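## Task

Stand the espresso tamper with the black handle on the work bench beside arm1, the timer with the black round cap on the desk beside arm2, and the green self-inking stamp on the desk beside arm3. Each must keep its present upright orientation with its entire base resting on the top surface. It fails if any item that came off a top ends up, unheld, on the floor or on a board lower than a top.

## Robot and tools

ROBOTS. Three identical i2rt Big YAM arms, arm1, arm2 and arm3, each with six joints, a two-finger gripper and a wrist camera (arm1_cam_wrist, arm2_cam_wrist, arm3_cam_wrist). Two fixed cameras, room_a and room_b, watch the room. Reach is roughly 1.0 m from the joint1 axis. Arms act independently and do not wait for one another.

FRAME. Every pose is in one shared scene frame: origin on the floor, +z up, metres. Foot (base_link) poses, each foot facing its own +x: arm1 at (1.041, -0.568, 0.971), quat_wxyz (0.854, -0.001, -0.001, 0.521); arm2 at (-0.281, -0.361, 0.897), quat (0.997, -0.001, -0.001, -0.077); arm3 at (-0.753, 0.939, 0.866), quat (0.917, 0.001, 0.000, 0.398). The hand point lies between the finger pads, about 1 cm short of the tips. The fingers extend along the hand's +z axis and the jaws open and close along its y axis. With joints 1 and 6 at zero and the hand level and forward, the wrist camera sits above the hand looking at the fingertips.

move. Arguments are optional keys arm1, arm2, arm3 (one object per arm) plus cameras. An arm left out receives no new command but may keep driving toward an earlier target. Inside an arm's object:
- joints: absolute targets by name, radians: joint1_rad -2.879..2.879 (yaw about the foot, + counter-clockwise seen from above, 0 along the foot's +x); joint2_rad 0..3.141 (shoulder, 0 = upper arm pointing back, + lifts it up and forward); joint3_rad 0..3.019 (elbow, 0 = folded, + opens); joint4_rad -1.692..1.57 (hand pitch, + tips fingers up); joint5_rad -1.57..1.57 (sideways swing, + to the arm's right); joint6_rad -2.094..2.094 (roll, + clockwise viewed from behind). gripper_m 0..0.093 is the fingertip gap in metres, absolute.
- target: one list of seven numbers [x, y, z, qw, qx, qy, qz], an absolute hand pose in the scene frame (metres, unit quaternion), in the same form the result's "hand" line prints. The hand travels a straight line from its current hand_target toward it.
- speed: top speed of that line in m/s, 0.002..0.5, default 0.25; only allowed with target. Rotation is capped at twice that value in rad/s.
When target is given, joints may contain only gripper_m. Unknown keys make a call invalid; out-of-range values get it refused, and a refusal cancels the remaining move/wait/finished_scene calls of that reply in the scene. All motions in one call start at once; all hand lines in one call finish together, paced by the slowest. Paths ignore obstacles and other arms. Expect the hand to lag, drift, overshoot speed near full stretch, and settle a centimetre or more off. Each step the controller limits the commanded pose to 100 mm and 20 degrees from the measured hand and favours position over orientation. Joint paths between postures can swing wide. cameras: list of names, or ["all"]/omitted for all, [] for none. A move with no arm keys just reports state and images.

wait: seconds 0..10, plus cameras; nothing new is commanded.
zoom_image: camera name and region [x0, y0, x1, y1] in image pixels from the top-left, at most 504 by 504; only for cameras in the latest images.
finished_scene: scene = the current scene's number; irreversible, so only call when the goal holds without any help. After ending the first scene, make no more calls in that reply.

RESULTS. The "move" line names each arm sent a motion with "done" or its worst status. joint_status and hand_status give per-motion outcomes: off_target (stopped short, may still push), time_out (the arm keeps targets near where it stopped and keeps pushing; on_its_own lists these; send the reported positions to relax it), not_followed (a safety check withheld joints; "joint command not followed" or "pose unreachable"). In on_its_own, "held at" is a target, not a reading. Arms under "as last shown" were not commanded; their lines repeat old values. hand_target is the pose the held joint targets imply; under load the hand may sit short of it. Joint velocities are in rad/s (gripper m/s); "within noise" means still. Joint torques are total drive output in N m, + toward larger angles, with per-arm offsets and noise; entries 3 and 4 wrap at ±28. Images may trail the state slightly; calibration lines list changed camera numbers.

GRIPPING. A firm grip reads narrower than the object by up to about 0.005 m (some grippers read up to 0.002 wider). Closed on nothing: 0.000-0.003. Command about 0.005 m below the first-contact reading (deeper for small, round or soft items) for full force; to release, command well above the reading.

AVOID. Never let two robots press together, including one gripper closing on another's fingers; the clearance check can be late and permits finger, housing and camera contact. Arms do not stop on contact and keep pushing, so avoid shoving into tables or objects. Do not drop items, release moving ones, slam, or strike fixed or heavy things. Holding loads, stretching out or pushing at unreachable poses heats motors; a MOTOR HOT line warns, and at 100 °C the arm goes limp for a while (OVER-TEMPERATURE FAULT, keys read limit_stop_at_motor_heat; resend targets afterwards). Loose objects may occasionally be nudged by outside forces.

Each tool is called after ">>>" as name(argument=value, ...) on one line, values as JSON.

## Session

>>> move()

>>> zoom_image(camera="room_b", region=[252, 252, 504, 504])

>>> zoom_image(camera="room_b", region=[320, 100, 504, 284])

>>> zoom_image(camera="room_a", region=[0, 220, 250, 470])

>>> zoom_image(camera="room_a", region=[254, 120, 504, 370])

Scene clock: 0.00 s.
Joint torques (N m): no reading
Heat: arm1: hottest joint3_rad 37 °C; arm2: hottest joint1_rad 36 °C; arm3: hottest joint3_rad 41 °C.
Joint velocities: within noise
arm1.joint_positions: joint1_rad=+0.529 joint2_rad=+0.410 joint3_rad=+1.662 joint4_rad=-1.375 joint5_rad=-0.039 joint6_rad=+0.062 gripper_m=+0.09396
arm1.joint_status: not commanded
arm1.hand: x=+1.0295 y=-0.5002 z=+1.6467 quat_wxyz=(-0.430, +0.537, -0.522, -0.504) (m; scene frame)
arm1.hand_target: x=+1.0297 y=-0.5039 z=+1.6536 quat_wxyz=(-0.434, +0.533, -0.518, -0.509) (m; scene frame)
arm1.hand_status: not commanded
arm2.joint_positions: joint1_rad=-0.108 joint2_rad=+0.538 joint3_rad=+1.526 joint4_rad=-1.164 joint5_rad=+0.207 joint6_rad=-0.013 gripper_m=+0.09396
arm2.joint_status: not commanded
arm2.hand: x=-0.1145 y=-0.4425 z=+1.5566 quat_wxyz=(-0.622, -0.160, -0.748, +0.167) (m; scene frame)
arm2.hand_target: x=-0.1194 y=-0.4412 z=+1.5690 quat_wxyz=(-0.633, -0.160, -0.738, +0.167) (m; scene frame)
arm2.hand_status: not commanded
arm3.joint_positions: joint1_rad=+0.550 joint2_rad=+0.275 joint3_rad=+1.338 joint4_rad=-1.240 joint5_rad=-0.044 joint6_rad=-0.298 gripper_m=+0.09396
arm3.joint_status: not commanded
arm3.hand: x=-0.7380 y=+1.0429 z=+1.4552 quat_wxyz=(-0.543, +0.576, -0.505, -0.343) (m; scene frame)
arm3.hand_target: x=-0.7389 y=+1.0385 z=+1.4658 quat_wxyz=(-0.552, +0.570, -0.500, -0.348) (m; scene frame)
arm3.hand_status: not commanded
pictures: arm1_cam_wrist, arm2_cam_wrist, arm3_cam_wrist, room_a, room_b
camera_calibration:
arm1_cam_wrist: T_world_to_cam=[[0.995515, 0.0748895, -0.0578112, -0.893128], [0.00880492, -0.681752, -0.73153, 0.856627], [-0.0941969, 0.72774, -0.679354, 1.70289], [0, 0, 0, 1]] pos_world=[1.04199, -0.588371, 1.73188]
arm2_cam_wrist: T_world_to_cam=[[-0.44244, -0.895406, 0.049939, -0.525215], [-0.66098, 0.287957, -0.692954, 1.132], [0.606095, -0.3396, -0.71925, 1.15918], [0, 0, 0, 1]] pos_world=[-0.186717, -0.402594, 1.64439]
arm3_cam_wrist: T_world_to_cam=[[0.955864, -0.0935565, 0.278517, 0.397835], [0.12019, -0.740493, -0.661229, 1.8267], [0.268102, 0.66552, -0.696566, 0.64208], [0, 0, 0, 1]] pos_world=[-0.771972, 0.962562, 1.54432]

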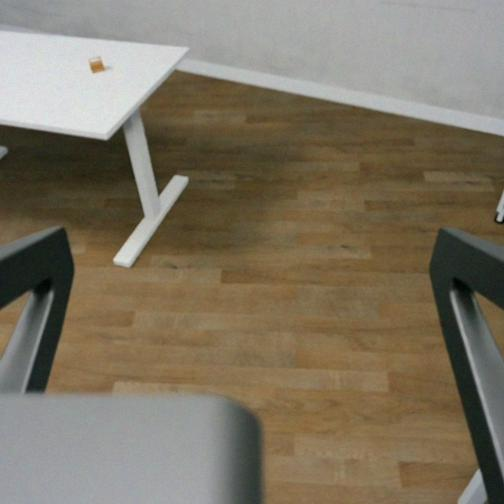

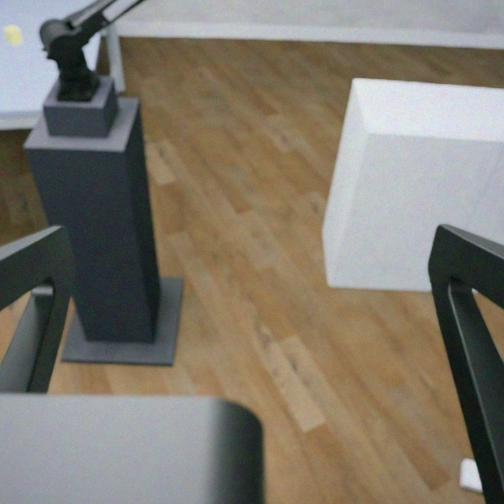

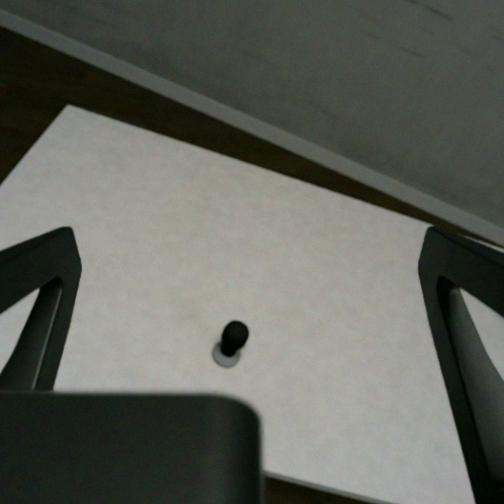

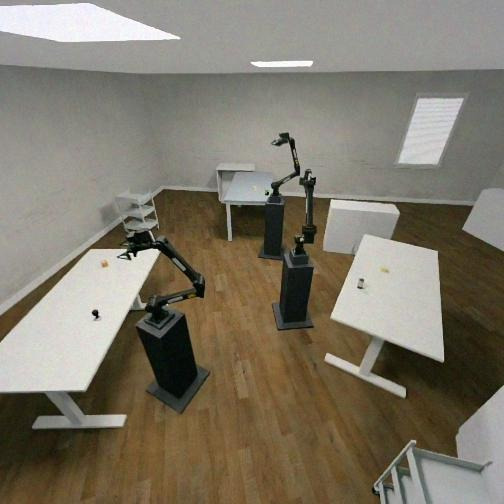

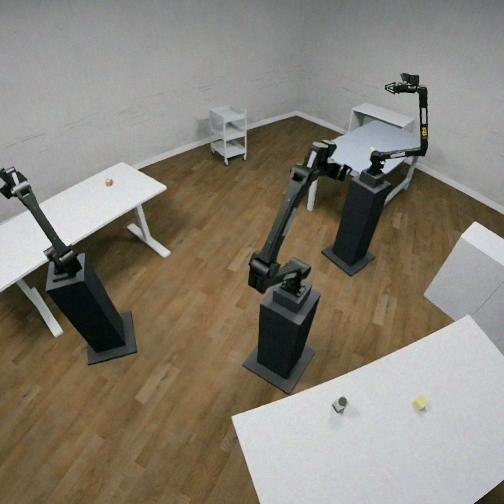

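Scaled by 2.000 from the camera's 504x504 image, which has a finer 720x720 frame.

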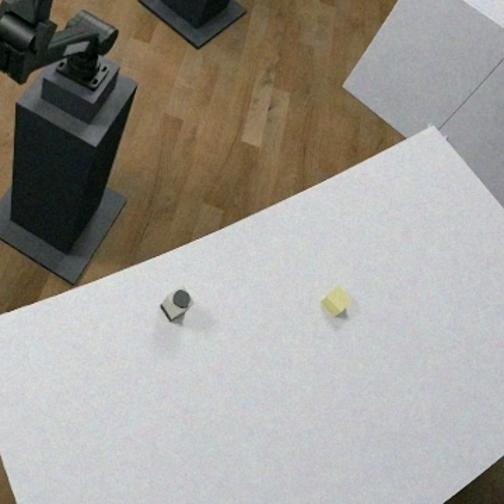

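Scaled by 2.739 from the camera's 504x504 image, which has a finer 720x720 frame.

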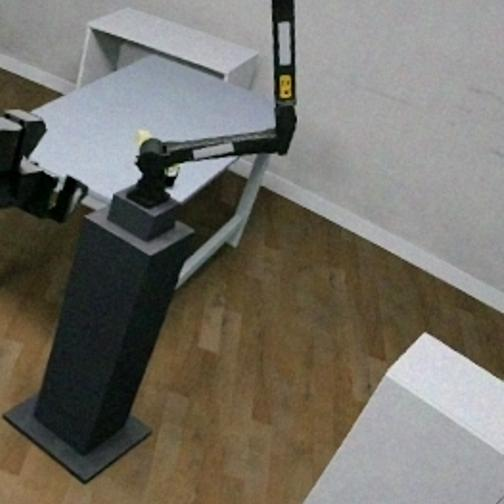

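Scaled by 2.016 from the camera's 504x504 image, which has a finer 720x720 frame.

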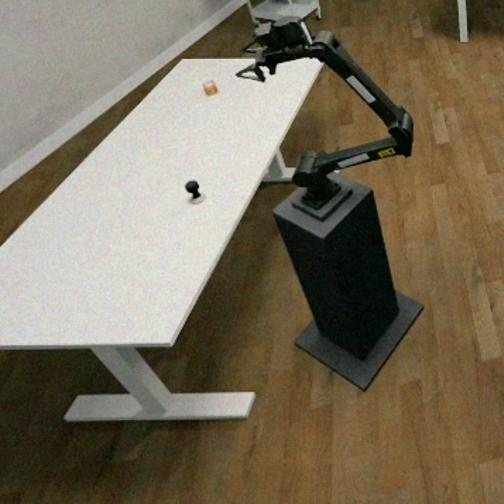

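Scaled by 2.016 from the camera's 504x504 image, which has a finer 720x720 frame.

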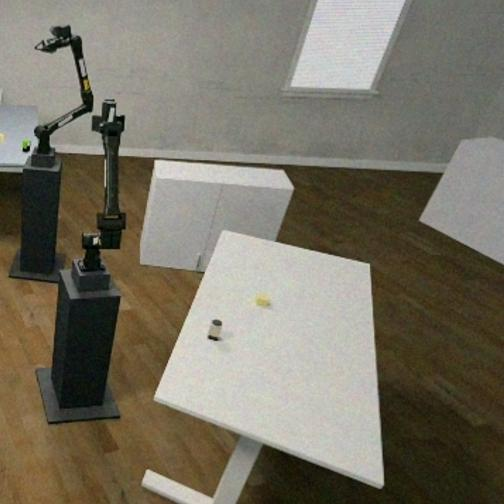

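>>> move(arm1={"joints":{"joint1_rad":-1.25,"joint5_rad":0,"joint6_rad":0}}, arm2={"joints":{"joint1_rad":-2.24,"joint5_rad":0,"joint6_rad":0}}, arm3={"joints":{"joint1_rad":0.33,"joint5_rad":0,"joint6_rad":0}})

>>> zoom_image(camera="arm1_cam_wrist", region=[150, 200, 350, 400])

>>> zoom_image(camera="arm2_cam_wrist", region=[150, 150, 350, 350])

>>> zoom_image(camera="arm3_cam_wrist", region=[150, 200, 350, 400])

Scene clock: 29.23 s.
Joint torques (N m): arm1=[-2.08 4.89 4.83 1.98 0.08 -0.12] | arm2=[-1.14 4.25 9.63 2.55 -0.21 0.18] | arm3=[-2.02 8.18 7.13 2.51 0.07 0.08]
Heat: arm1: hottest joint3_rad 38 °C; arm2: hottest joint1_rad 36 °C; arm3: hottest joint3_rad 44 °C.
move: arm1 done; arm2 done; arm3 done
Joint velocities: within noise
arm1.joint_positions: joint1_rad=-1.242 joint2_rad=+0.410 joint3_rad=+1.662 joint4_rad=-1.375 joint5_rad=-0.002 joint6_rad=+0.013 gripper_m=+0.09398
arm1.joint_status: all done
arm1.hand: x=+1.1058 y=-0.5766 z=+1.6470 quat_wxyz=(-0.662, -0.058, -0.746, +0.044) (m; scene frame)
arm1.hand_target: x=+1.1020 y=-0.5769 z=+1.6538 quat_wxyz=(-0.669, -0.057, -0.740, +0.052) (m; scene frame)
arm1.hand_status: not commanded
arm2.joint_positions: joint1_rad=-2.226 joint2_rad=+0.538 joint3_rad=+1.526 joint4_rad=-1.164 joint5_rad=+0.004 joint6_rad=-0.013 gripper_m=+0.09398
arm2.joint_status: all done
arm2.hand: x=-0.4167 y=-0.4875 z=+1.5557 quat_wxyz=(-0.234, -0.710, -0.288, +0.598) (m; scene frame)
arm2.hand_target: x=-0.4143 y=-0.4826 z=+1.5682 quat_wxyz=(-0.239, -0.705, -0.276, +0.608) (m; scene frame)
arm2.hand_status: not commanded
arm3.joint_positions: joint1_rad=+0.338 joint2_rad=+0.275 joint3_rad=+1.338 joint4_rad=-1.240 joint5_rad=-0.004 joint6_rad=-0.007 gripper_m=+0.09396
arm3.joint_status: all done
arm3.hand: x=-0.7098 y=+1.0349 z=+1.4551 quat_wxyz=(-0.538, +0.422, -0.640, -0.351) (m; scene frame)
arm3.hand_target: x=-0.7101 y=+1.0302 z=+1.4657 quat_wxyz=(-0.547, +0.411, -0.637, -0.355) (m; scene frame)
arm3.hand_status: not commanded
pictures: arm1_cam_wrist, arm2_cam_wrist, arm3_cam_wrist, room_a, room_b
camera_calibration:
arm1_cam_wrist: T_world_to_cam=[[-0.154819, -0.98793, -0.00503969, -0.39106], [-0.668452, 0.108507, -0.735798, 2.01558], [0.727464, -0.110547, -0.677182, 0.370336], [0, 0, 0, 1]] pos_world=[1.01737, -0.564105, 1.73188]
arm2_cam_wrist: T_world_to_cam=[[-0.692234, 0.721566, 0.0124271, 0.0435012], [0.516016, 0.506931, -0.69047, 1.53802], [-0.504519, -0.471554, -0.723255, 0.805574], [0, 0, 0, 1]] pos_world=[-0.357101, -0.431186, 1.64405]
arm3_cam_wrist: T_world_to_cam=[[0.920557, -0.390594, 0.00332747, 1.05293], [-0.278819, -0.663041, -0.694721, 1.50272], [0.27356, 0.638602, -0.719272, 0.704572], [0, 0, 0, 1]] pos_world=[-0.743042, 0.957696, 1.54725]

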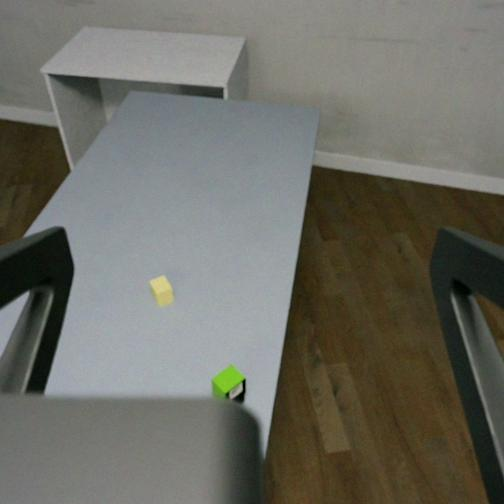

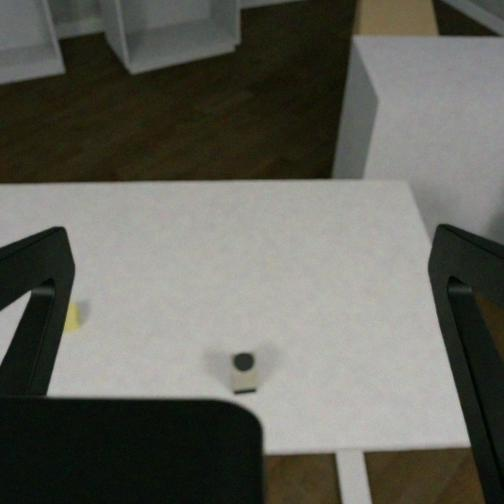

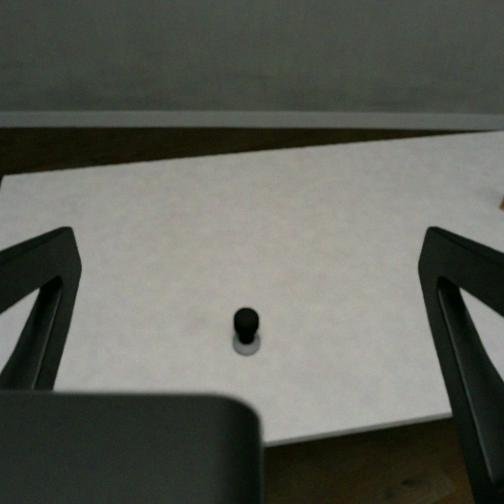

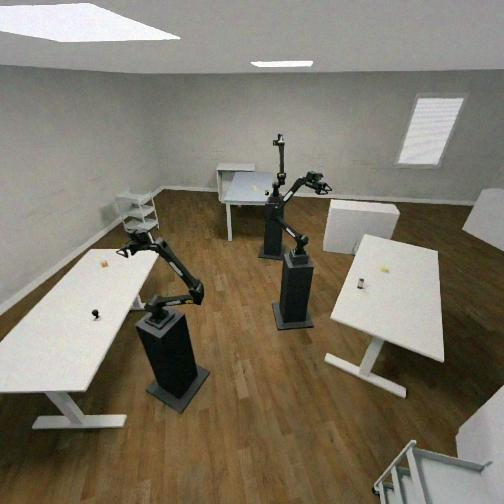

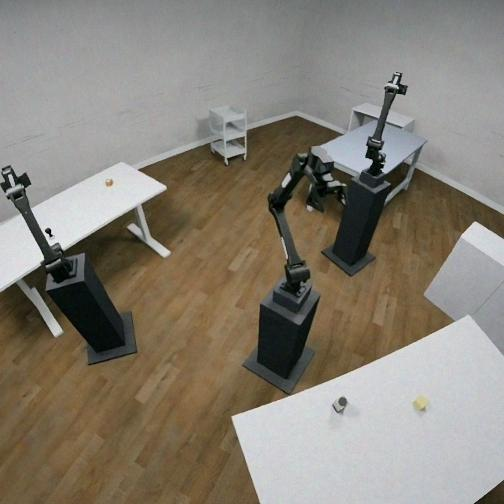

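Scaled by 2.520 from the camera's 504x504 image, which has a finer 720x720 frame.

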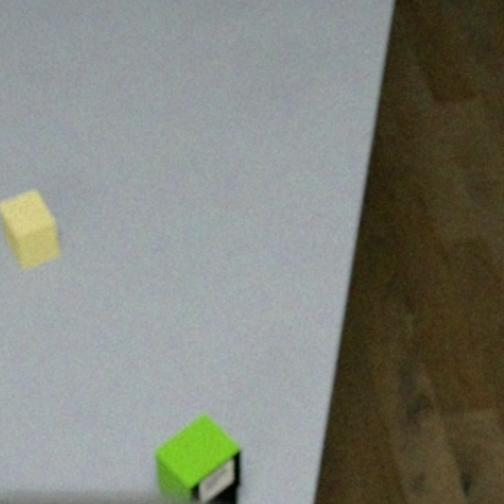

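Scaled by 2.520 from the camera's 504x504 image, which has a finer 720x720 frame.

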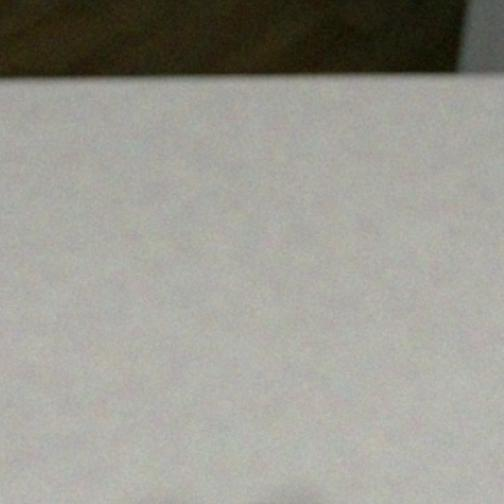

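Scaled by 2.520 from the camera's 504x504 image, which has a finer 720x720 frame.

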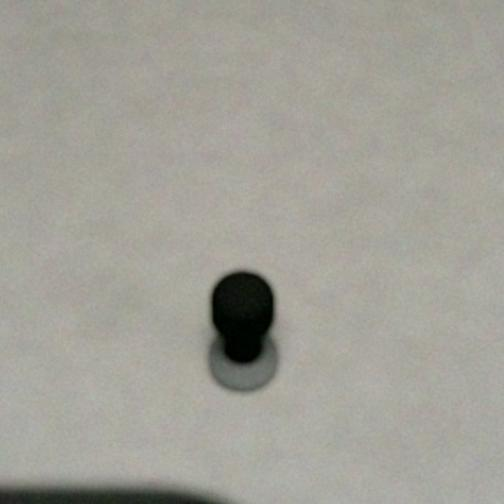

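>>> move(arm1={"target":[1.42,-0.591,0.955,0.4998,0.0257,0.8657,-0.0148],"speed":0.2}, arm3={"target":[-0.604,1.29,0.89,0.4179,-0.4754,0.7238,0.2745],"speed":0.2}, cameras=["arm1_cam_wrist","arm3_cam_wrist","room_a"])

Scene clock: 59.17 s.
Joint torques (N m): arm1=[-2.02 -9.11 2.19 2.36 -0.07 -0.06] | arm2=[-0.56 4.54 9.59 2.3 -0.19 0.2] | arm3=[-1.08 -2.73 5.61 2.85 -0.24 0.06]
Heat: arm1: hottest joint3_rad 38 °C; arm2: hottest joint2_rad 37 °C; arm3: hottest joint3_rad 46 °C.
move: arm1 off_target; arm3 off_target
Joint velocities: within noise
arm1.joint_positions: joint1_rad=-1.149 joint2_rad=+1.748 joint3_rad=+0.188 joint4_rad=+1.004 joint5_rad=+0.000 joint6_rad=+0.007 gripper_m=+0.09398
arm1.joint_status: not commanded
arm1.hand: x=+1.4107 y=-0.5877 z=+0.9500 quat_wxyz=(-0.487, -0.026, -0.873, +0.012) (m; scene frame)
arm1.hand_target: x=+1.4197 y=-0.5910 z=+0.9550 quat_wxyz=(-0.500, -0.026, -0.866, +0.015) (m; scene frame)
arm1.hand_status: off_target (0.011 m and 1.7 deg from the pose sent, 0.760 m and 23.7 deg at the start)
arm2: as last shown
arm3.joint_positions: joint1_rad=+0.356 joint2_rad=+1.469 joint3_rad=+0.173 joint4_rad=+0.732 joint5_rad=+0.017 joint6_rad=+0.000 gripper_m=+0.09396
arm3.joint_status: not commanded
arm3.hand: x=-0.6095 y=+1.2739 z=+0.8806 quat_wxyz=(-0.406, +0.481, -0.731, -0.262) (m; scene frame)
arm3.hand_target: x=-0.6042 y=+1.2894 z=+0.8905 quat_wxyz=(-0.418, +0.475, -0.724, -0.274) (m; scene frame)
arm3.hand_status: off_target (0.019 m and 2.3 deg from the pose sent, 0.629 m and 19.9 deg at the start)
pictures: arm1_cam_wrist, arm3_cam_wrist, room_a
camera_calibration:
arm1_cam_wrist: T_world_to_cam=[[-0.0629958, -0.997997, 0.00584747, -0.504129], [-0.921726, 0.0559328, -0.383786, 1.69975], [0.38269, -0.0295667, -0.923403, 0.443162], [0, 0, 0, 1]] pos_world=[1.36536, -0.585088, 1.06451]
arm3_cam_wrist: T_world_to_cam=[[0.919572, -0.392911, 0.00292168, 1.05854], [-0.363697, -0.853967, -0.372108, 1.19737], [0.1487, 0.341117, -0.928185, 0.598018], [0, 0, 0, 1]] pos_world=[-0.626851, 1.23444, 0.997531]

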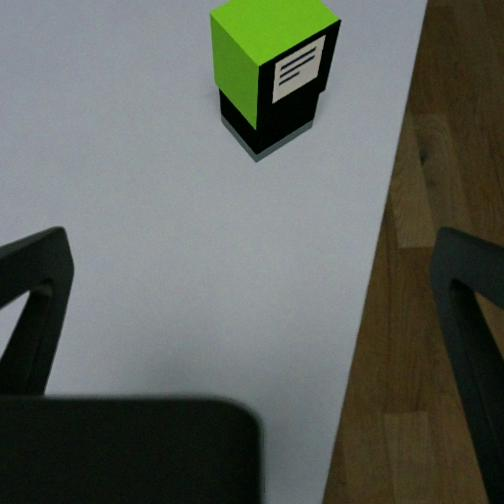

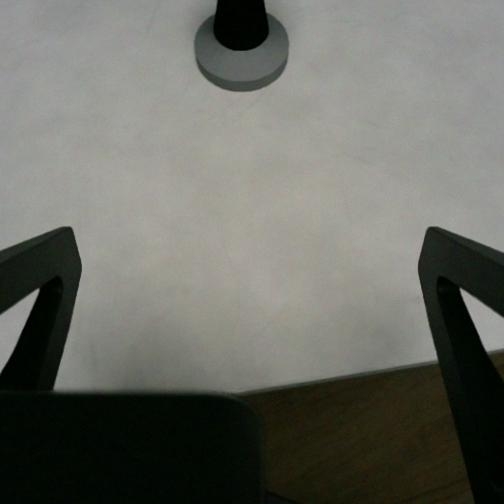

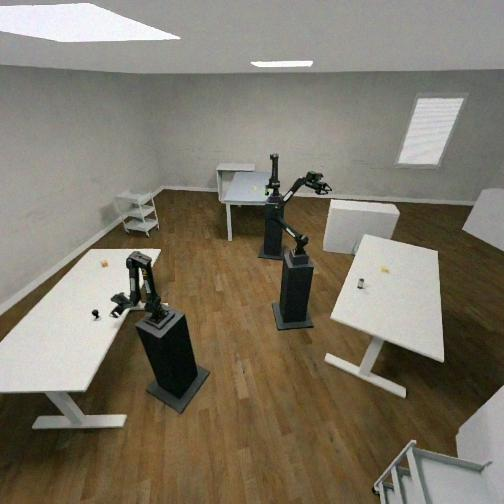

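>>> move(arm1={"target":[1.41,-0.591,0.975,0.6085,0.0236,0.7931,-0.0181],"speed":0.2}, arm3={"target":[-0.604,1.29,0.89,0.5088,-0.4356,0.6631,0.3342],"speed":0.2}, cameras=["arm1_cam_wrist","arm3_cam_wrist"])

>>> zoom_image(camera="arm3_cam_wrist", region=[150, 0, 350, 200])

>>> zoom_image(camera="arm1_cam_wrist", region=[150, 50, 400, 300])

Scene clock: 81.50 s.
Joint torques (N m): arm1=[-2.02 -10.17 -1.51 2.54 -0.06 -0.07] | arm2=[-0.73 4.25 9.48 2.32 -0.15 0.2] | arm3=[-0.91 -4.54 -0.09 3.11 -0.18 0.01]
Heat: arm1: hottest joint3_rad 38 °C; arm2: hottest joint2_rad 37 °C; arm3: hottest joint3_rad 45 °C.
move: arm1 off_target; arm3 done
Joint velocities: within noise
arm1.joint_positions: joint1_rad=-1.152 joint2_rad=+2.021 joint3_rad=+0.153 joint4_rad=+1.563 joint5_rad=-0.002 joint6_rad=+0.007 gripper_m=+0.09398
arm1.joint_status: not commanded
arm1.hand: x=+1.4128 y=-0.5885 z=+0.9736 quat_wxyz=(-0.592, -0.024, -0.805, +0.014) (m; scene frame)
arm1.hand_target: x=+1.4104 y=-0.5910 z=+0.9755 quat_wxyz=(-0.595, -0.024, -0.803, +0.018) (m; scene frame)
arm1.hand_status: off_target (0.004 m and 2.4 deg from the pose sent, 0.025 m and 16.7 deg at the start; a joint's target at an end of its range on 30 of 51 steps)
arm2: as last shown
arm3.joint_positions: joint1_rad=+0.356 joint2_rad=+1.909 joint3_rad=+0.157 joint4_rad=+1.481 joint5_rad=+0.017 joint6_rad=+0.000 gripper_m=+0.09396
arm3.joint_status: not commanded
arm3.hand: x=-0.6026 y=+1.2901 z=+0.8897 quat_wxyz=(-0.507, +0.436, -0.666, -0.331) (m; scene frame)
arm3.hand_target: x=-0.6040 y=+1.2899 z=+0.8900 quat_wxyz=(-0.509, +0.436, -0.663, -0.334) (m; scene frame)
arm3.hand_status: done (0.001 m and 0.5 deg from the pose sent, 0.020 m and 17.3 deg at the start)
pictures: arm1_cam_wrist, arm3_cam_wrist
camera_calibration:
arm1_cam_wrist: T_world_to_cam=[[-0.0646585, -0.997904, 0.00257395, -0.499283], [-0.798038, 0.0501594, -0.600516, 1.74366], [0.599128, -0.0408825, -0.799609, 0.0311465], [0, 0, 0, 1]] pos_world=[1.34056, -0.584424, 1.07328]
arm3_cam_wrist: T_world_to_cam=[[0.919062, -0.394113, 0.000515932, 1.06202], [-0.307573, -0.718069, -0.62432, 1.30015], [0.246423, 0.57363, -0.781168, 0.228051], [0, 0, 0, 1]] pos_world=[-0.632367, 1.22134, 0.989309]

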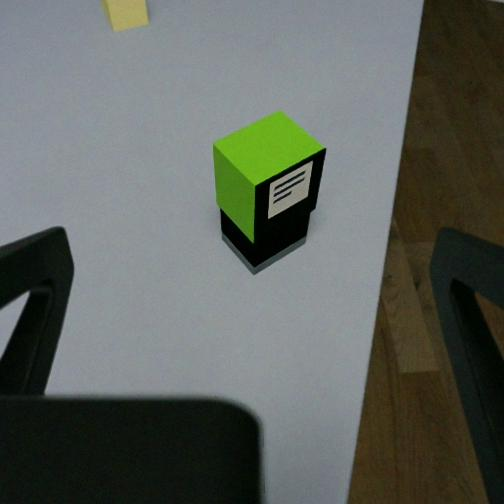

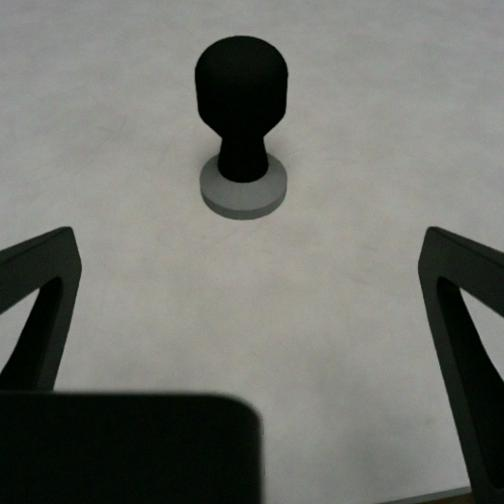

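Scaled by 2.520 from the camera's 504x504 image, which has a finer 720x720 frame.

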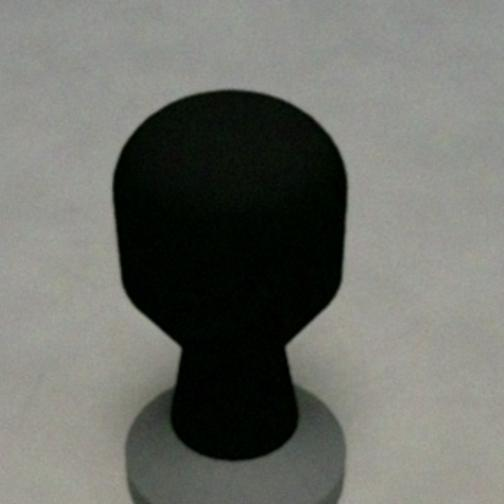

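Scaled by 2.016 from the camera's 504x504 image, which has a finer 720x720 frame.

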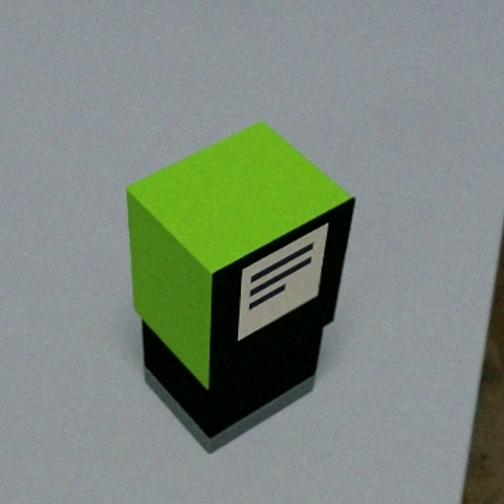

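>>> move(arm1={"target":[1.582,-0.610,1.0,0,-0.2756,0.9613,0],"speed":0.12}, arm3={"target":[-0.532,1.462,1.0,0,-0.549,0.8358,0],"speed":0.12}, cameras=["arm1_cam_wrist","arm3_cam_wrist"])

Scene clock: 135.63 s.
Joint torques (N m): arm1=[-0.73 -17.9 10.07 -0.1 0.05 -0.13] | arm2=[-0.79 4.19 9.78 2.32 -0.16 0.22] | arm3=[-1.32 -13.04 12.07 -0.1 -0.25 0.09]
Heat: arm1: hottest joint3_rad 38 °C; arm2: hottest joint1_rad 36 °C; arm3: hottest joint3_rad 44 °C.
move: arm1 off_target; arm3 off_target
Joint velocities: within noise
arm1.joint_positions: joint1_rad=-1.182 joint2_rad=+1.895 joint3_rad=+1.334 joint4_rad=-1.043 joint5_rad=-0.003 joint6_rad=-0.622 gripper_m=+0.09398
arm1.joint_status: not commanded
arm1.hand: x=+1.5609 y=-0.6121 z=+0.9886 quat_wxyz=(+0.014, +0.265, -0.964, -0.006) (m; scene frame)
arm1.hand_target: x=+1.5811 y=-0.6099 z=+1.0004 quat_wxyz=(-0.001, +0.275, -0.961, +0.000) (m; scene frame)
arm1.hand_status: off_target (0.024 m and 2.2 deg from the pose sent, 0.173 m and 79.8 deg at the start)
arm2: as last shown
arm3.joint_positions: joint1_rad=+0.356 joint2_rad=+1.849 joint3_rad=+1.556 joint4_rad=-1.318 joint5_rad=+0.006 joint6_rad=+0.002 gripper_m=+0.09396
arm3.joint_status: not commanded
arm3.hand: x=-0.5404 y=+1.4428 z=+0.9850 quat_wxyz=(+0.015, +0.553, -0.833, +0.012) (m; scene frame)
arm3.hand_target: x=-0.5323 y=+1.4608 z=+1.0002 quat_wxyz=(+0.000, +0.549, -0.836, +0.000) (m; scene frame)
arm3.hand_status: off_target (0.026 m and 2.3 deg from the pose sent, 0.216 m and 74.6 deg at the start)
pictures: arm1_cam_wrist, arm3_cam_wrist
camera_calibration:
arm1_cam_wrist: T_world_to_cam=[[0.516178, -0.856433, -0.00911301, -1.32186], [-0.680242, -0.416405, 0.603223, 0.212617], [-0.520415, -0.305171, -0.79752, 1.53712], [0, 0, 0, 1]] pos_world=[1.62688, -0.574468, 1.08558]
arm3_cam_wrist: T_world_to_cam=[[0.921685, -0.387924, -0.00344329, 1.06137], [-0.303176, -0.72581, 0.617483, 0.278669], [-0.242036, -0.56808, -0.786577, 1.58827], [0, 0, 0, 1]] pos_world=[-0.509343, 1.51625, 1.08088]

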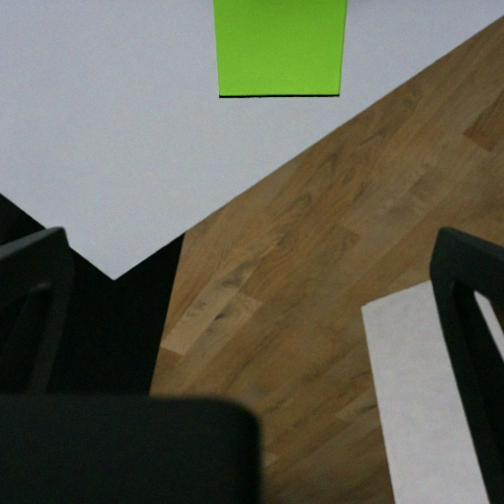

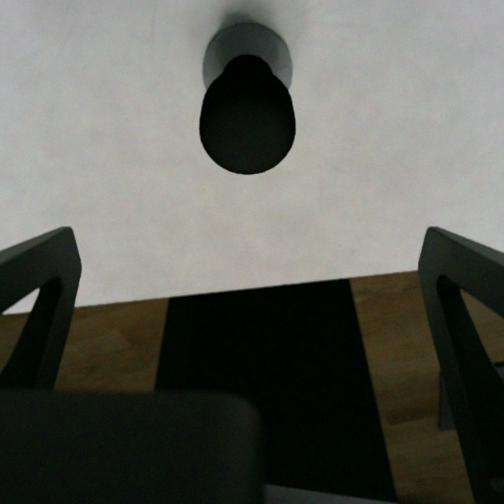

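>>> move(arm1={"target":[1.586,-0.612,0.90,0,-0.2756,0.9613,0],"speed":0.08}, arm3={"target":[-0.549,1.424,0.925,0,-0.549,0.8358,0],"speed":0.08}, cameras=["arm1_cam_wrist","arm3_cam_wrist"])

Scene clock: 163.13 s.
Joint torques (N m): arm1=[-0.97 -19.43 5.97 0.58 0.05 -0.14] | arm2=[-1.14 4.07 9.63 2.39 -0.2 0.22] | arm3=[-1.03 -14.62 6.84 0.72 -0.24 0.1]
Heat: arm1: hottest joint3_rad 43 °C; arm2: hottest joint1_rad 36 °C; arm3: hottest joint3_rad 50 °C.
move: arm1 done; arm3 done
Joint velocities: within noise
arm1.joint_positions: joint1_rad=-1.182 joint2_rad=+2.062 joint3_rad=+1.334 joint4_rad=-0.856 joint5_rad=-0.003 joint6_rad=-0.626 gripper_m=+0.09398
arm1.joint_status: not commanded
arm1.hand: x=+1.5810 y=-0.6140 z=+0.9019 quat_wxyz=(+0.005, +0.267, -0.964, -0.003) (m; scene frame)
arm1.hand_target: x=+1.5859 y=-0.6121 z=+0.9001 quat_wxyz=(+0.000, +0.275, -0.961, +0.000) (m; scene frame)
arm1.hand_status: done (0.006 m and 1.2 deg from the pose sent, 0.092 m and 2.2 deg at the start)
arm2: as last shown
arm3.joint_positions: joint1_rad=+0.356 joint2_rad=+1.849 joint3_rad=+1.368 joint4_rad=-1.114 joint5_rad=+0.006 joint6_rad=+0.004 gripper_m=+0.09396
arm3.joint_status: not commanded
arm3.hand: x=-0.5495 y=+1.4217 z=+0.9185 quat_wxyz=(+0.008, +0.552, -0.833, +0.008) (m; scene frame)
arm3.hand_target: x=-0.5489 y=+1.4239 z=+0.9250 quat_wxyz=(+0.000, +0.549, -0.836, +0.000) (m; scene frame)
arm3.hand_status: done (0.007 m and 1.4 deg from the pose sent, 0.063 m and 2.3 deg at the start)
pictures: arm1_cam_wrist, arm3_cam_wrist
camera_calibration:
arm1_cam_wrist: T_world_to_cam=[[0.519193, -0.854654, 0.00234673, -1.34855], [-0.690144, -0.417632, 0.591003, 0.303694], [-0.504123, -0.308464, -0.806666, 1.4583], [0, 0, 0, 1]] pos_world=[1.64491, -0.575878, 1.00004]
arm3_cam_wrist: T_world_to_cam=[[0.921115, -0.389276, -0.00343314, 1.06285], [-0.308128, -0.734433, 0.604703, 0.322948], [-0.237918, -0.555943, -0.796444, 1.51587], [0, 0, 0, 1]] pos_world=[-0.518841, 1.49366, 1.01567]

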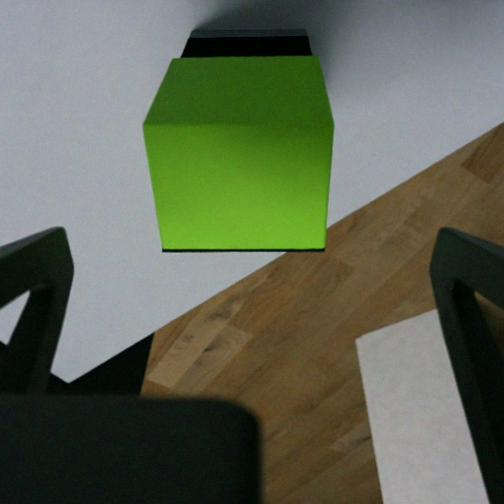

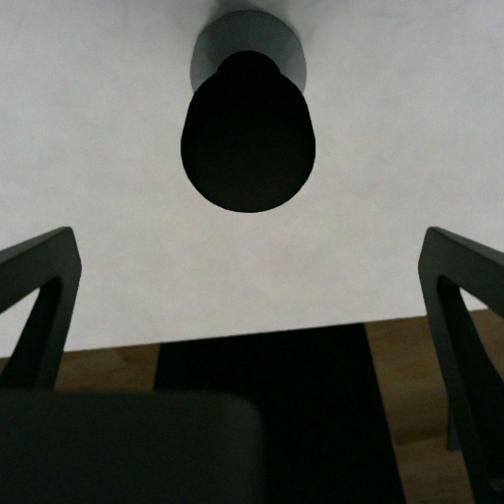

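>>> move(arm1={"target":[1.584,-0.610,0.853,0,-0.2756,0.9613,0],"speed":0.06}, arm3={"target":[-0.552,1.417,0.852,0,-0.549,0.8358,0],"speed":0.06}, cameras=["arm1_cam_wrist","arm3_cam_wrist"])

Scene clock: 193.63 s.
Joint torques (N m): arm1=[-0.67 -19.6 4.52 0.57 0.05 -0.1] | arm2=[-1.2 4.37 9.57 2.39 -0.21 0.2] | arm3=[-1.2 -12.51 6.19 0.76 -0.23 0.09]
Heat: arm1: hottest joint3_rad 42 °C; arm2: hottest joint1_rad 36 °C; arm3: hottest joint3_rad 48 °C.
move: arm1 done; arm3 done
Joint velocities: within noise
arm1.joint_positions: joint1_rad=-1.181 joint2_rad=+2.141 joint3_rad=+1.334 joint4_rad=-0.760 joint5_rad=-0.003 joint6_rad=-0.626 gripper_m=+0.09398
arm1.joint_status: not commanded
arm1.hand: x=+1.5875 y=-0.6144 z=+0.8604 quat_wxyz=(-0.003, +0.267, -0.964, +0.000) (m; scene frame)
arm1.hand_target: x=+1.5839 y=-0.6101 z=+0.8532 quat_wxyz=(+0.000, +0.276, -0.961, +0.000) (m; scene frame)
arm1.hand_status: done (0.009 m and 1.1 deg from the pose sent, 0.049 m and 1.2 deg at the start)
arm2: as last shown
arm3.joint_positions: joint1_rad=+0.356 joint2_rad=+1.905 joint3_rad=+1.271 joint4_rad=-0.935 joint5_rad=+0.006 joint6_rad=+0.004 gripper_m=+0.09396
arm3.joint_status: not commanded
arm3.hand: x=-0.5516 y=+1.4171 z=+0.8586 quat_wxyz=(-0.003, +0.552, -0.834, +0.001) (m; scene frame)
arm3.hand_target: x=-0.5519 y=+1.4169 z=+0.8520 quat_wxyz=(+0.000, +0.549, -0.836, +0.000) (m; scene frame)
arm3.hand_status: done (0.007 m and 0.5 deg from the pose sent, 0.067 m and 1.4 deg at the start)
pictures: arm1_cam_wrist, arm3_cam_wrist
camera_calibration:
arm1_cam_wrist: T_world_to_cam=[[0.519723, -0.854241, 0.0126825, -1.36168], [-0.700039, -0.417302, 0.579487, 0.358398], [-0.489729, -0.310051, -0.814883, 1.41127], [0, 0, 0, 1]] pos_world=[1.64973, -0.576081, 0.959601]
arm3_cam_wrist: T_world_to_cam=[[0.920975, -0.389606, -0.00351382, 1.06327], [-0.31441, -0.748487, 0.583878, 0.389445], [-0.230113, -0.536632, -0.811834, 1.45523], [0, 0, 0, 1]] pos_world=[-0.521936, 1.48667, 0.957751]

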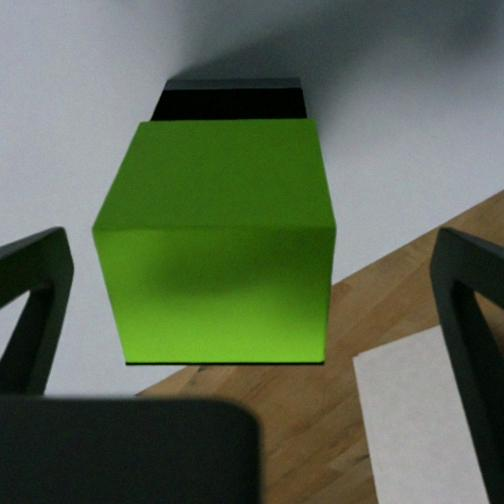

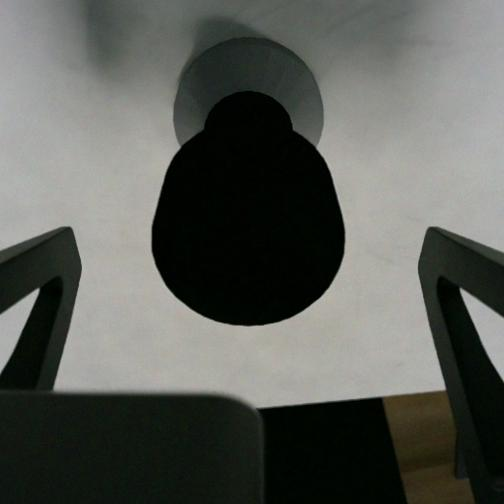

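>>> move(arm1={"target":[1.572,-0.608,0.850,0,-0.2756,0.9613,0],"speed":0.06}, arm3={"target":[-0.553,1.415,0.833,0,-0.549,0.8358,0],"speed":0.06}, cameras=["arm1_cam_wrist","arm3_cam_wrist"])

Scene clock: 213.40 s.
Joint torques (N m): arm1=[-0.67 -20.42 4.42 0.66 0.05 -0.07] | arm2=[-1.14 4.19 9.69 2.28 -0.19 0.16] | arm3=[-1.32 -12.69 6.06 0.75 -0.25 0.08]
Heat: arm1: hottest joint3_rad 41 °C; arm2: hottest joint1_rad 36 °C; arm3: hottest joint3_rad 48 °C.
move: arm1 done; arm3 done
Joint velocities: within noise
arm1.joint_positions: joint1_rad=-1.179 joint2_rad=+2.141 joint3_rad=+1.289 joint4_rad=-0.732 joint5_rad=-0.003 joint6_rad=-0.626 gripper_m=+0.09398
arm1.joint_status: not commanded
arm1.hand: x=+1.5704 y=-0.6119 z=+0.8487 quat_wxyz=(+0.005, +0.268, -0.963, -0.003) (m; scene frame)
arm1.hand_target: x=+1.5720 y=-0.6080 z=+0.8501 quat_wxyz=(+0.000, +0.276, -0.961, +0.000) (m; scene frame)
arm1.hand_status: done (0.004 m and 1.1 deg from the pose sent, 0.020 m and 1.1 deg at the start)
arm2: as last shown
arm3.joint_positions: joint1_rad=+0.356 joint2_rad=+1.932 joint3_rad=+1.251 joint4_rad=-0.889 joint5_rad=+0.006 joint6_rad=+0.004 gripper_m=+0.09396
arm3.joint_status: not commanded
arm3.hand: x=-0.5525 y=+1.4150 z=+0.8393 quat_wxyz=(-0.002, +0.552, -0.834, +0.001) (m; scene frame)
arm3.hand_target: x=-0.5529 y=+1.4149 z=+0.8331 quat_wxyz=(+0.000, +0.549, -0.836, +0.000) (m; scene frame)
arm3.hand_status: done (0.006 m and 0.5 deg from the pose sent, 0.026 m and 0.5 deg at the start)
pictures: arm1_cam_wrist, arm3_cam_wrist
camera_calibration:
arm1_cam_wrist: T_world_to_cam=[[0.52147, -0.853267, 0.00209958, -1.34374], [-0.688799, -0.419501, 0.591248, 0.325235], [-0.503612, -0.309764, -0.806487, 1.40897], [0, 0, 0, 1]] pos_world=[1.63431, -0.573684, 0.946839]
arm3_cam_wrist: T_world_to_cam=[[0.920944, -0.389679, -0.0035115, 1.06329], [-0.314292, -0.748045, 0.584508, 0.397912], [-0.230398, -0.537196, -0.81138, 1.43854], [0, 0, 0, 1]] pos_world=[-0.522736, 1.48477, 0.938352]

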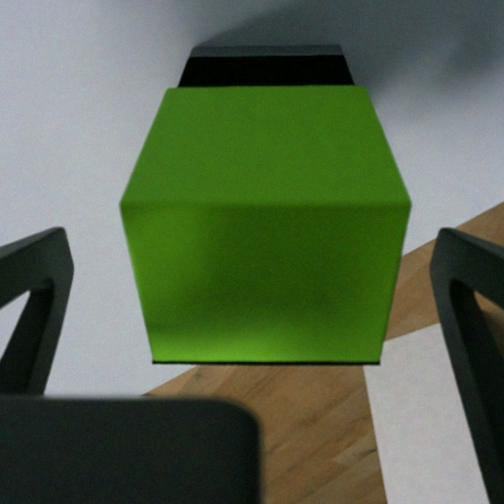

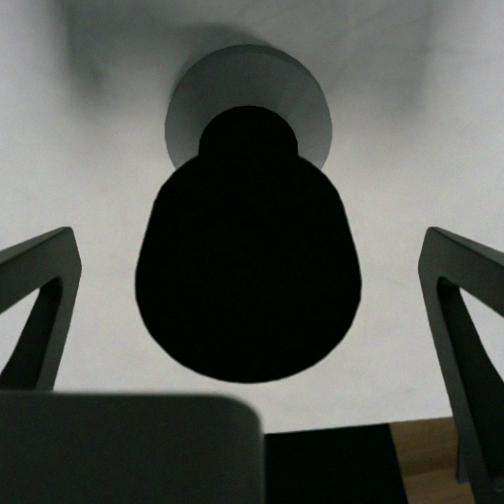

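>>> move(arm1={"target":[1.5735,-0.6115,0.866,0,-0.2756,0.9613,0],"speed":0.04}, arm3={"joints":{"gripper_m":0.054}}, cameras=["arm1_cam_wrist","arm3_cam_wrist"])

Scene clock: 225.10 s.
Joint torques (N m): arm1=[-1.2 -21.36 5 -0.14 0.05 -0.13] | arm2=[-0.73 4.31 9.68 2.41 -0.2 0.21] | arm3=[-1.32 -12.81 6.04 0.83 -0.24 0.08]
Heat: arm1: hottest joint3_rad 40 °C; arm2: hottest joint1_rad 36 °C; arm3: hottest joint3_rad 47 °C.
move: arm1 done; arm3 done
Joint velocities: within noise
arm1.joint_positions: joint1_rad=-1.179 joint2_rad=+2.125 joint3_rad=+1.289 joint4_rad=-0.743 joint5_rad=-0.003 joint6_rad=-0.626 gripper_m=+0.09398
arm1.joint_status: not commanded
arm1.hand: x=+1.5718 y=-0.6120 z=+0.8571 quat_wxyz=(+0.003, +0.268, -0.963, -0.002) (m; scene frame)
arm1.hand_target: x=+1.5735 y=-0.6116 z=+0.8659 quat_wxyz=(+0.000, +0.275, -0.961, +0.000) (m; scene frame)
arm1.hand_status: done (0.009 m and 1.0 deg from the pose sent, 0.018 m and 1.1 deg at the start)
arm2: as last shown
arm3.joint_positions: joint1_rad=+0.356 joint2_rad=+1.932 joint3_rad=+1.251 joint4_rad=-0.889 joint5_rad=+0.006 joint6_rad=+0.004 gripper_m=+0.05407
arm3.joint_status: all done
arm3.hand: x=-0.5525 y=+1.4150 z=+0.8393 quat_wxyz=(-0.002, +0.552, -0.834, +0.001) (m; scene frame)
arm3.hand_target: x=-0.5529 y=+1.4149 z=+0.8331 quat_wxyz=(+0.000, +0.549, -0.836, +0.000) (m; scene frame)
arm3.hand_status: not commanded
pictures: arm1_cam_wrist, arm3_cam_wrist
camera_calibration:
arm1_cam_wrist: T_world_to_cam=[[0.521777, -0.853066, 0.00529063, -1.34761], [-0.691755, -0.419466, 0.587812, 0.328789], [-0.499223, -0.310367, -0.80898, 1.41124], [0, 0, 0, 1]] pos_world=[1.63512, -0.573685, 0.955528]
arm3_cam_wrist: T_world_to_cam=[[0.920944, -0.389679, -0.0035115, 1.06329], [-0.314292, -0.748045, 0.584508, 0.397912], [-0.230398, -0.537196, -0.81138, 1.43854], [0, 0, 0, 1]] pos_world=[-0.522736, 1.48477, 0.938352]

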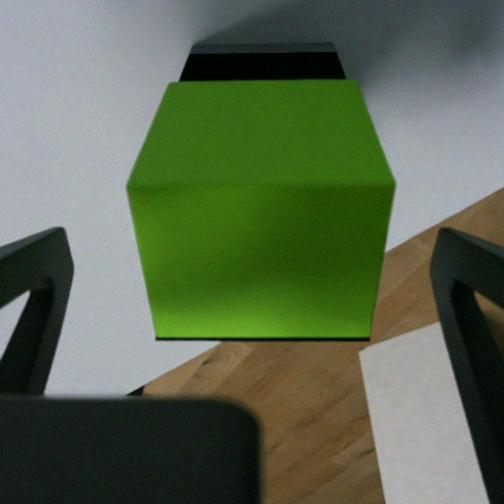

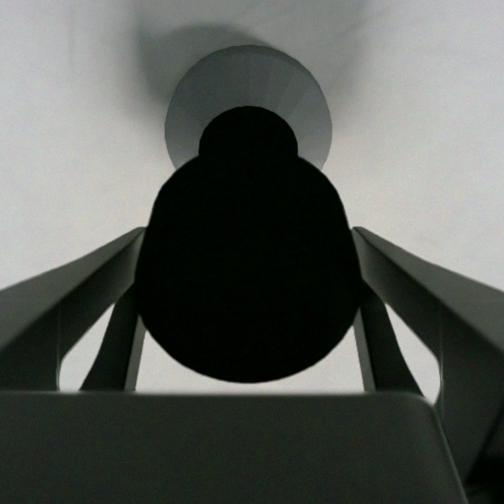

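>>> move(arm3={"joints":{"gripper_m":0.048}}, cameras=[])

>>> move(arm3={"joints":{"gripper_m":0.043}}, cameras=["arm3_cam_wrist"])

Scene clock: 252.73 s.
Joint torques (N m): arm1=[-1.26 -21.42 5.01 -0.18 0.05 -0.13] | arm2=[-0.5 4.25 9.77 2.33 -0.15 0.18] | arm3=[-1.2 -12.69 6.02 0.84 -0.26 0.09]
Heat: arm1: hottest joint3_rad 40 °C; arm2: hottest joint1_rad 36 °C; arm3: hottest joint3_rad 45 °C.
move: arm3 done
Joint velocities: within noise
arm1.joint_positions: joint1_rad=-1.179 joint2_rad=+2.125 joint3_rad=+1.289 joint4_rad=-0.744 joint5_rad=-0.003 joint6_rad=-0.627 gripper_m=+0.09398
arm1.joint_status: not commanded
arm1.hand: x=+1.5717 y=-0.6120 z=+0.8571 quat_wxyz=(+0.003, +0.269, -0.963, -0.002) (m; scene frame)
arm1.hand_target: x=+1.5735 y=-0.6116 z=+0.8659 quat_wxyz=(+0.000, +0.276, -0.961, +0.000) (m; scene frame)
arm1.hand_status: not commanded
arm2.joint_positions: joint1_rad=-2.226 joint2_rad=+0.538 joint3_rad=+1.526 joint4_rad=-1.164 joint5_rad=+0.004 joint6_rad=-0.013 gripper_m=+0.09398
arm2.joint_status: not commanded
arm2.hand: x=-0.4167 y=-0.4875 z=+1.5557 quat_wxyz=(-0.234, -0.710, -0.288, +0.598) (m; scene frame)
arm2.hand_target: x=-0.4143 y=-0.4826 z=+1.5682 quat_wxyz=(-0.239, -0.705, -0.276, +0.608) (m; scene frame)
arm2.hand_status: not commanded
arm3.joint_positions: joint1_rad=+0.356 joint2_rad=+1.932 joint3_rad=+1.251 joint4_rad=-0.889 joint5_rad=+0.006 joint6_rad=+0.004 gripper_m=+0.04818
arm3.joint_status: all done
arm3.hand: x=-0.5525 y=+1.4150 z=+0.8393 quat_wxyz=(-0.002, +0.552, -0.834, +0.001) (m; scene frame)
arm3.hand_target: x=-0.5529 y=+1.4149 z=+0.8331 quat_wxyz=(+0.000, +0.549, -0.836, +0.000) (m; scene frame)
arm3.hand_status: not commanded
pictures: none
No camera images: "cameras" was empty.

Scene clock: 253.13 s.
Joint torques (N m): arm1=[-1.2 -21.36 5 -0.17 0.05 -0.12] | arm2=[-1.2 4.19 9.59 2.44 -0.18 0.2] | arm3=[-1.26 -12.69 6 0.83 -0.17 0.08]
Heat: arm1: hottest joint3_rad 40 °C; arm2: hottest joint1_rad 36 °C; arm3: hottest joint3_rad 45 °C.
move: arm3 done
Joint velocities: within noise
arm1, arm2: as last shown
arm1.hand_target: x=+1.5735 y=-0.6116 z=+0.8659 quat_wxyz=(+0.000, +0.275, -0.961, +0.000) (m; scene frame)
arm3.joint_positions: joint1_rad=+0.356 joint2_rad=+1.932 joint3_rad=+1.251 joint4_rad=-0.889 joint5_rad=+0.005 joint6_rad=+0.005 gripper_m=+0.04477
arm3.joint_status: all done
arm3.hand: x=-0.5527 y=+1.4151 z=+0.8393 quat_wxyz=(-0.002, +0.552, -0.834, +0.000) (m; scene frame)
arm3.hand_target: x=-0.5529 y=+1.4149 z=+0.8331 quat_wxyz=(+0.000, +0.549, -0.836, +0.000) (m; scene frame)
arm3.hand_status: not commanded
pictures: arm3_cam_wrist
camera_calibration:
arm3_cam_wrist: T_world_to_cam=[[0.92066, -0.390333, -0.0050368, 1.06564], [-0.314015, -0.748193, 0.584467, 0.398285], [-0.231905, -0.536514, -0.811402, 1.43673], [0, 0, 0, 1]] pos_world=[-0.522838, 1.48477, 0.938351]

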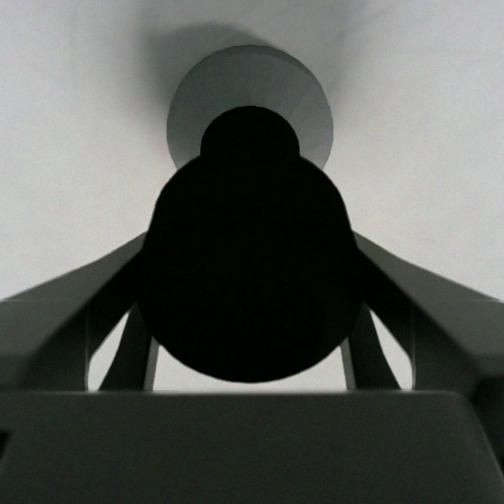

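>>> move(arm3={"joints":{"gripper_m":0.07}}, cameras=[])

>>> move(arm3={"target":[-0.5485,1.426,0.855,0,-0.549,0.8358,0],"speed":0.04}, arm1={"target":[1.5735,-0.6116,1.0,0,-0.2756,0.9613,0],"speed":0.08}, cameras=["arm3_cam_wrist"])

Scene clock: 266.27 s.
Joint torques (N m): arm1=[-1.2 -21.36 4.98 -0.16 0.05 -0.13] | arm2=[-1.32 4.6 9.59 2.41 -0.2 0.18] | arm3=[-1.2 -12.75 6 0.79 -0.19 0.08]
Heat: arm1: hottest joint3_rad 40 °C; arm2: hottest joint1_rad 36 °C; arm3: hottest joint3_rad 45 °C.
move: arm3 done
Joint velocities: within noise
arm1, arm2: as last shown
arm3.joint_positions: joint1_rad=+0.356 joint2_rad=+1.932 joint3_rad=+1.251 joint4_rad=-0.889 joint5_rad=+0.005 joint6_rad=+0.005 gripper_m=+0.06987
arm3.joint_status: all done
arm3.hand: x=-0.5527 y=+1.4151 z=+0.8393 quat_wxyz=(-0.002, +0.552, -0.834, +0.000) (m; scene frame)
arm3.hand_target: x=-0.5529 y=+1.4149 z=+0.8331 quat_wxyz=(+0.000, +0.549, -0.836, +0.000) (m; scene frame)
arm3.hand_status: not commanded
pictures: none
No camera images: "cameras" was empty.

Scene clock: 268.60 s.
Joint torques (N m): arm1=[-1.26 -19.78 9.61 -0.44 0.06 -0.13] | arm2=[-0.73 4.42 9.66 2.21 -0.23 0.23] | arm3=[-1.26 -13.57 9.63 -0.13 -0.19 0.08]
Heat: arm1: hottest joint3_rad 40 °C; arm2: hottest joint3_rad 37 °C; arm3: hottest joint3_rad 45 °C.
move: arm1 off_target; arm3 off_target
Joint velocities: within noise
arm1.joint_positions: joint1_rad=-1.179 joint2_rad=+1.900 joint3_rad=+1.308 joint4_rad=-1.033 joint5_rad=-0.003 joint6_rad=-0.627 gripper_m=+0.09398
arm1.joint_status: not commanded
arm1.hand: x=+1.5513 y=-0.6102 z=+0.9783 quat_wxyz=(+0.024, +0.268, -0.963, -0.010) (m; scene frame)
arm1.hand_target: x=+1.5724 y=-0.6115 z=+1.0004 quat_wxyz=(+0.000, +0.275, -0.961, +0.000) (m; scene frame)
arm1.hand_status: off_target (0.031 m and 3.1 deg from the pose sent, 0.143 m and 0.9 deg at the start)
arm2: as last shown
arm3.joint_positions: joint1_rad=+0.356 joint2_rad=+1.932 joint3_rad=+1.251 joint4_rad=-0.934 joint5_rad=+0.005 joint6_rad=+0.005 gripper_m=+0.06996
arm3.joint_status: not commanded
arm3.hand: x=-0.5570 y=+1.4048 z=+0.8395 quat_wxyz=(+0.017, +0.552, -0.834, +0.013) (m; scene frame)
arm3.hand_target: x=-0.5487 y=+1.4251 z=+0.8556 quat_wxyz=(+0.000, +0.549, -0.836, +0.000) (m; scene frame)
arm3.hand_status: off_target (0.028 m and 2.5 deg from the pose sent, 0.020 m and 0.5 deg at the start)
pictures: arm3_cam_wrist
camera_calibration:
arm3_cam_wrist: T_world_to_cam=[[0.920634, -0.390396, -0.00485261, 1.06546], [-0.303324, -0.723015, 0.62068, 0.329241], [-0.24582, -0.569947, -0.784049, 1.44654], [0, 0, 0, 1]] pos_world=[-0.525447, 1.47845, 0.934977]

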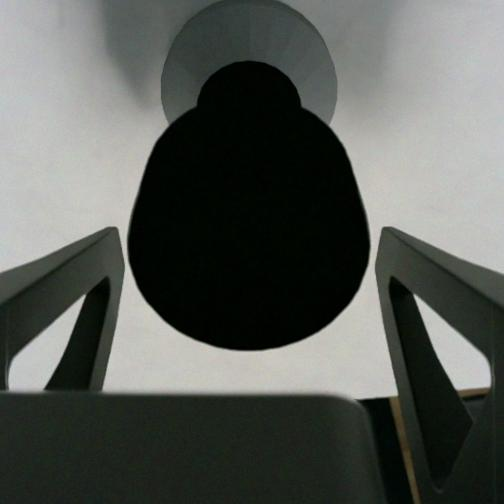

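>>> move(arm3={"target":[-0.545,1.436,0.870,0.0,-0.549,0.8358,0.0],"speed":0.04}, cameras=["arm3_cam_wrist"])

Scene clock: 278.60 s.
Joint torques (N m): arm1=[-1.26 -19.78 9.62 -0.27 0.05 -0.13] | arm2=[-0.67 4.13 9.62 2.26 -0.22 0.21] | arm3=[-1.03 -13.74 10.07 -0.14 -0.19 0.1]
Heat: arm1: hottest joint3_rad 40 °C; arm2: hottest joint3_rad 37 °C; arm3: hottest joint3_rad 46 °C.
move: arm3 off_target
Joint velocities: within noise
arm1, arm2: as last shown
arm1.hand: x=+1.5512 y=-0.6102 z=+0.9783 quat_wxyz=(+0.024, +0.269, -0.963, -0.010) (m; scene frame)
arm1.hand_target: x=+1.5724 y=-0.6115 z=+1.0004 quat_wxyz=(+0.000, +0.276, -0.961, +0.000) (m; scene frame)
arm3.joint_positions: joint1_rad=+0.356 joint2_rad=+1.932 joint3_rad=+1.296 joint4_rad=-0.982 joint5_rad=+0.005 joint6_rad=+0.006 gripper_m=+0.06996
arm3.joint_status: not commanded
arm3.hand: x=-0.5532 y=+1.4138 z=+0.8532 quat_wxyz=(+0.018, +0.552, -0.834, +0.014) (m; scene frame)
arm3.hand_target: x=-0.5453 y=+1.4350 z=+0.8706 quat_wxyz=(+0.000, +0.549, -0.836, +0.000) (m; scene frame)
arm3.hand_status: off_target (0.029 m and 2.6 deg from the pose sent, 0.045 m and 2.5 deg at the start)
pictures: arm3_cam_wrist
camera_calibration:
arm3_cam_wrist: T_world_to_cam=[[0.920467, -0.39079, -0.00475042, 1.06597], [-0.303019, -0.721302, 0.622818, 0.324348], [-0.246818, -0.571845, -0.782352, 1.46408], [0, 0, 0, 1]] pos_world=[-0.521548, 1.48775, 0.948479]

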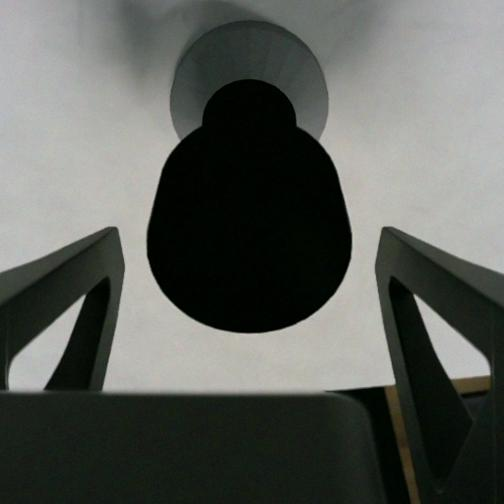

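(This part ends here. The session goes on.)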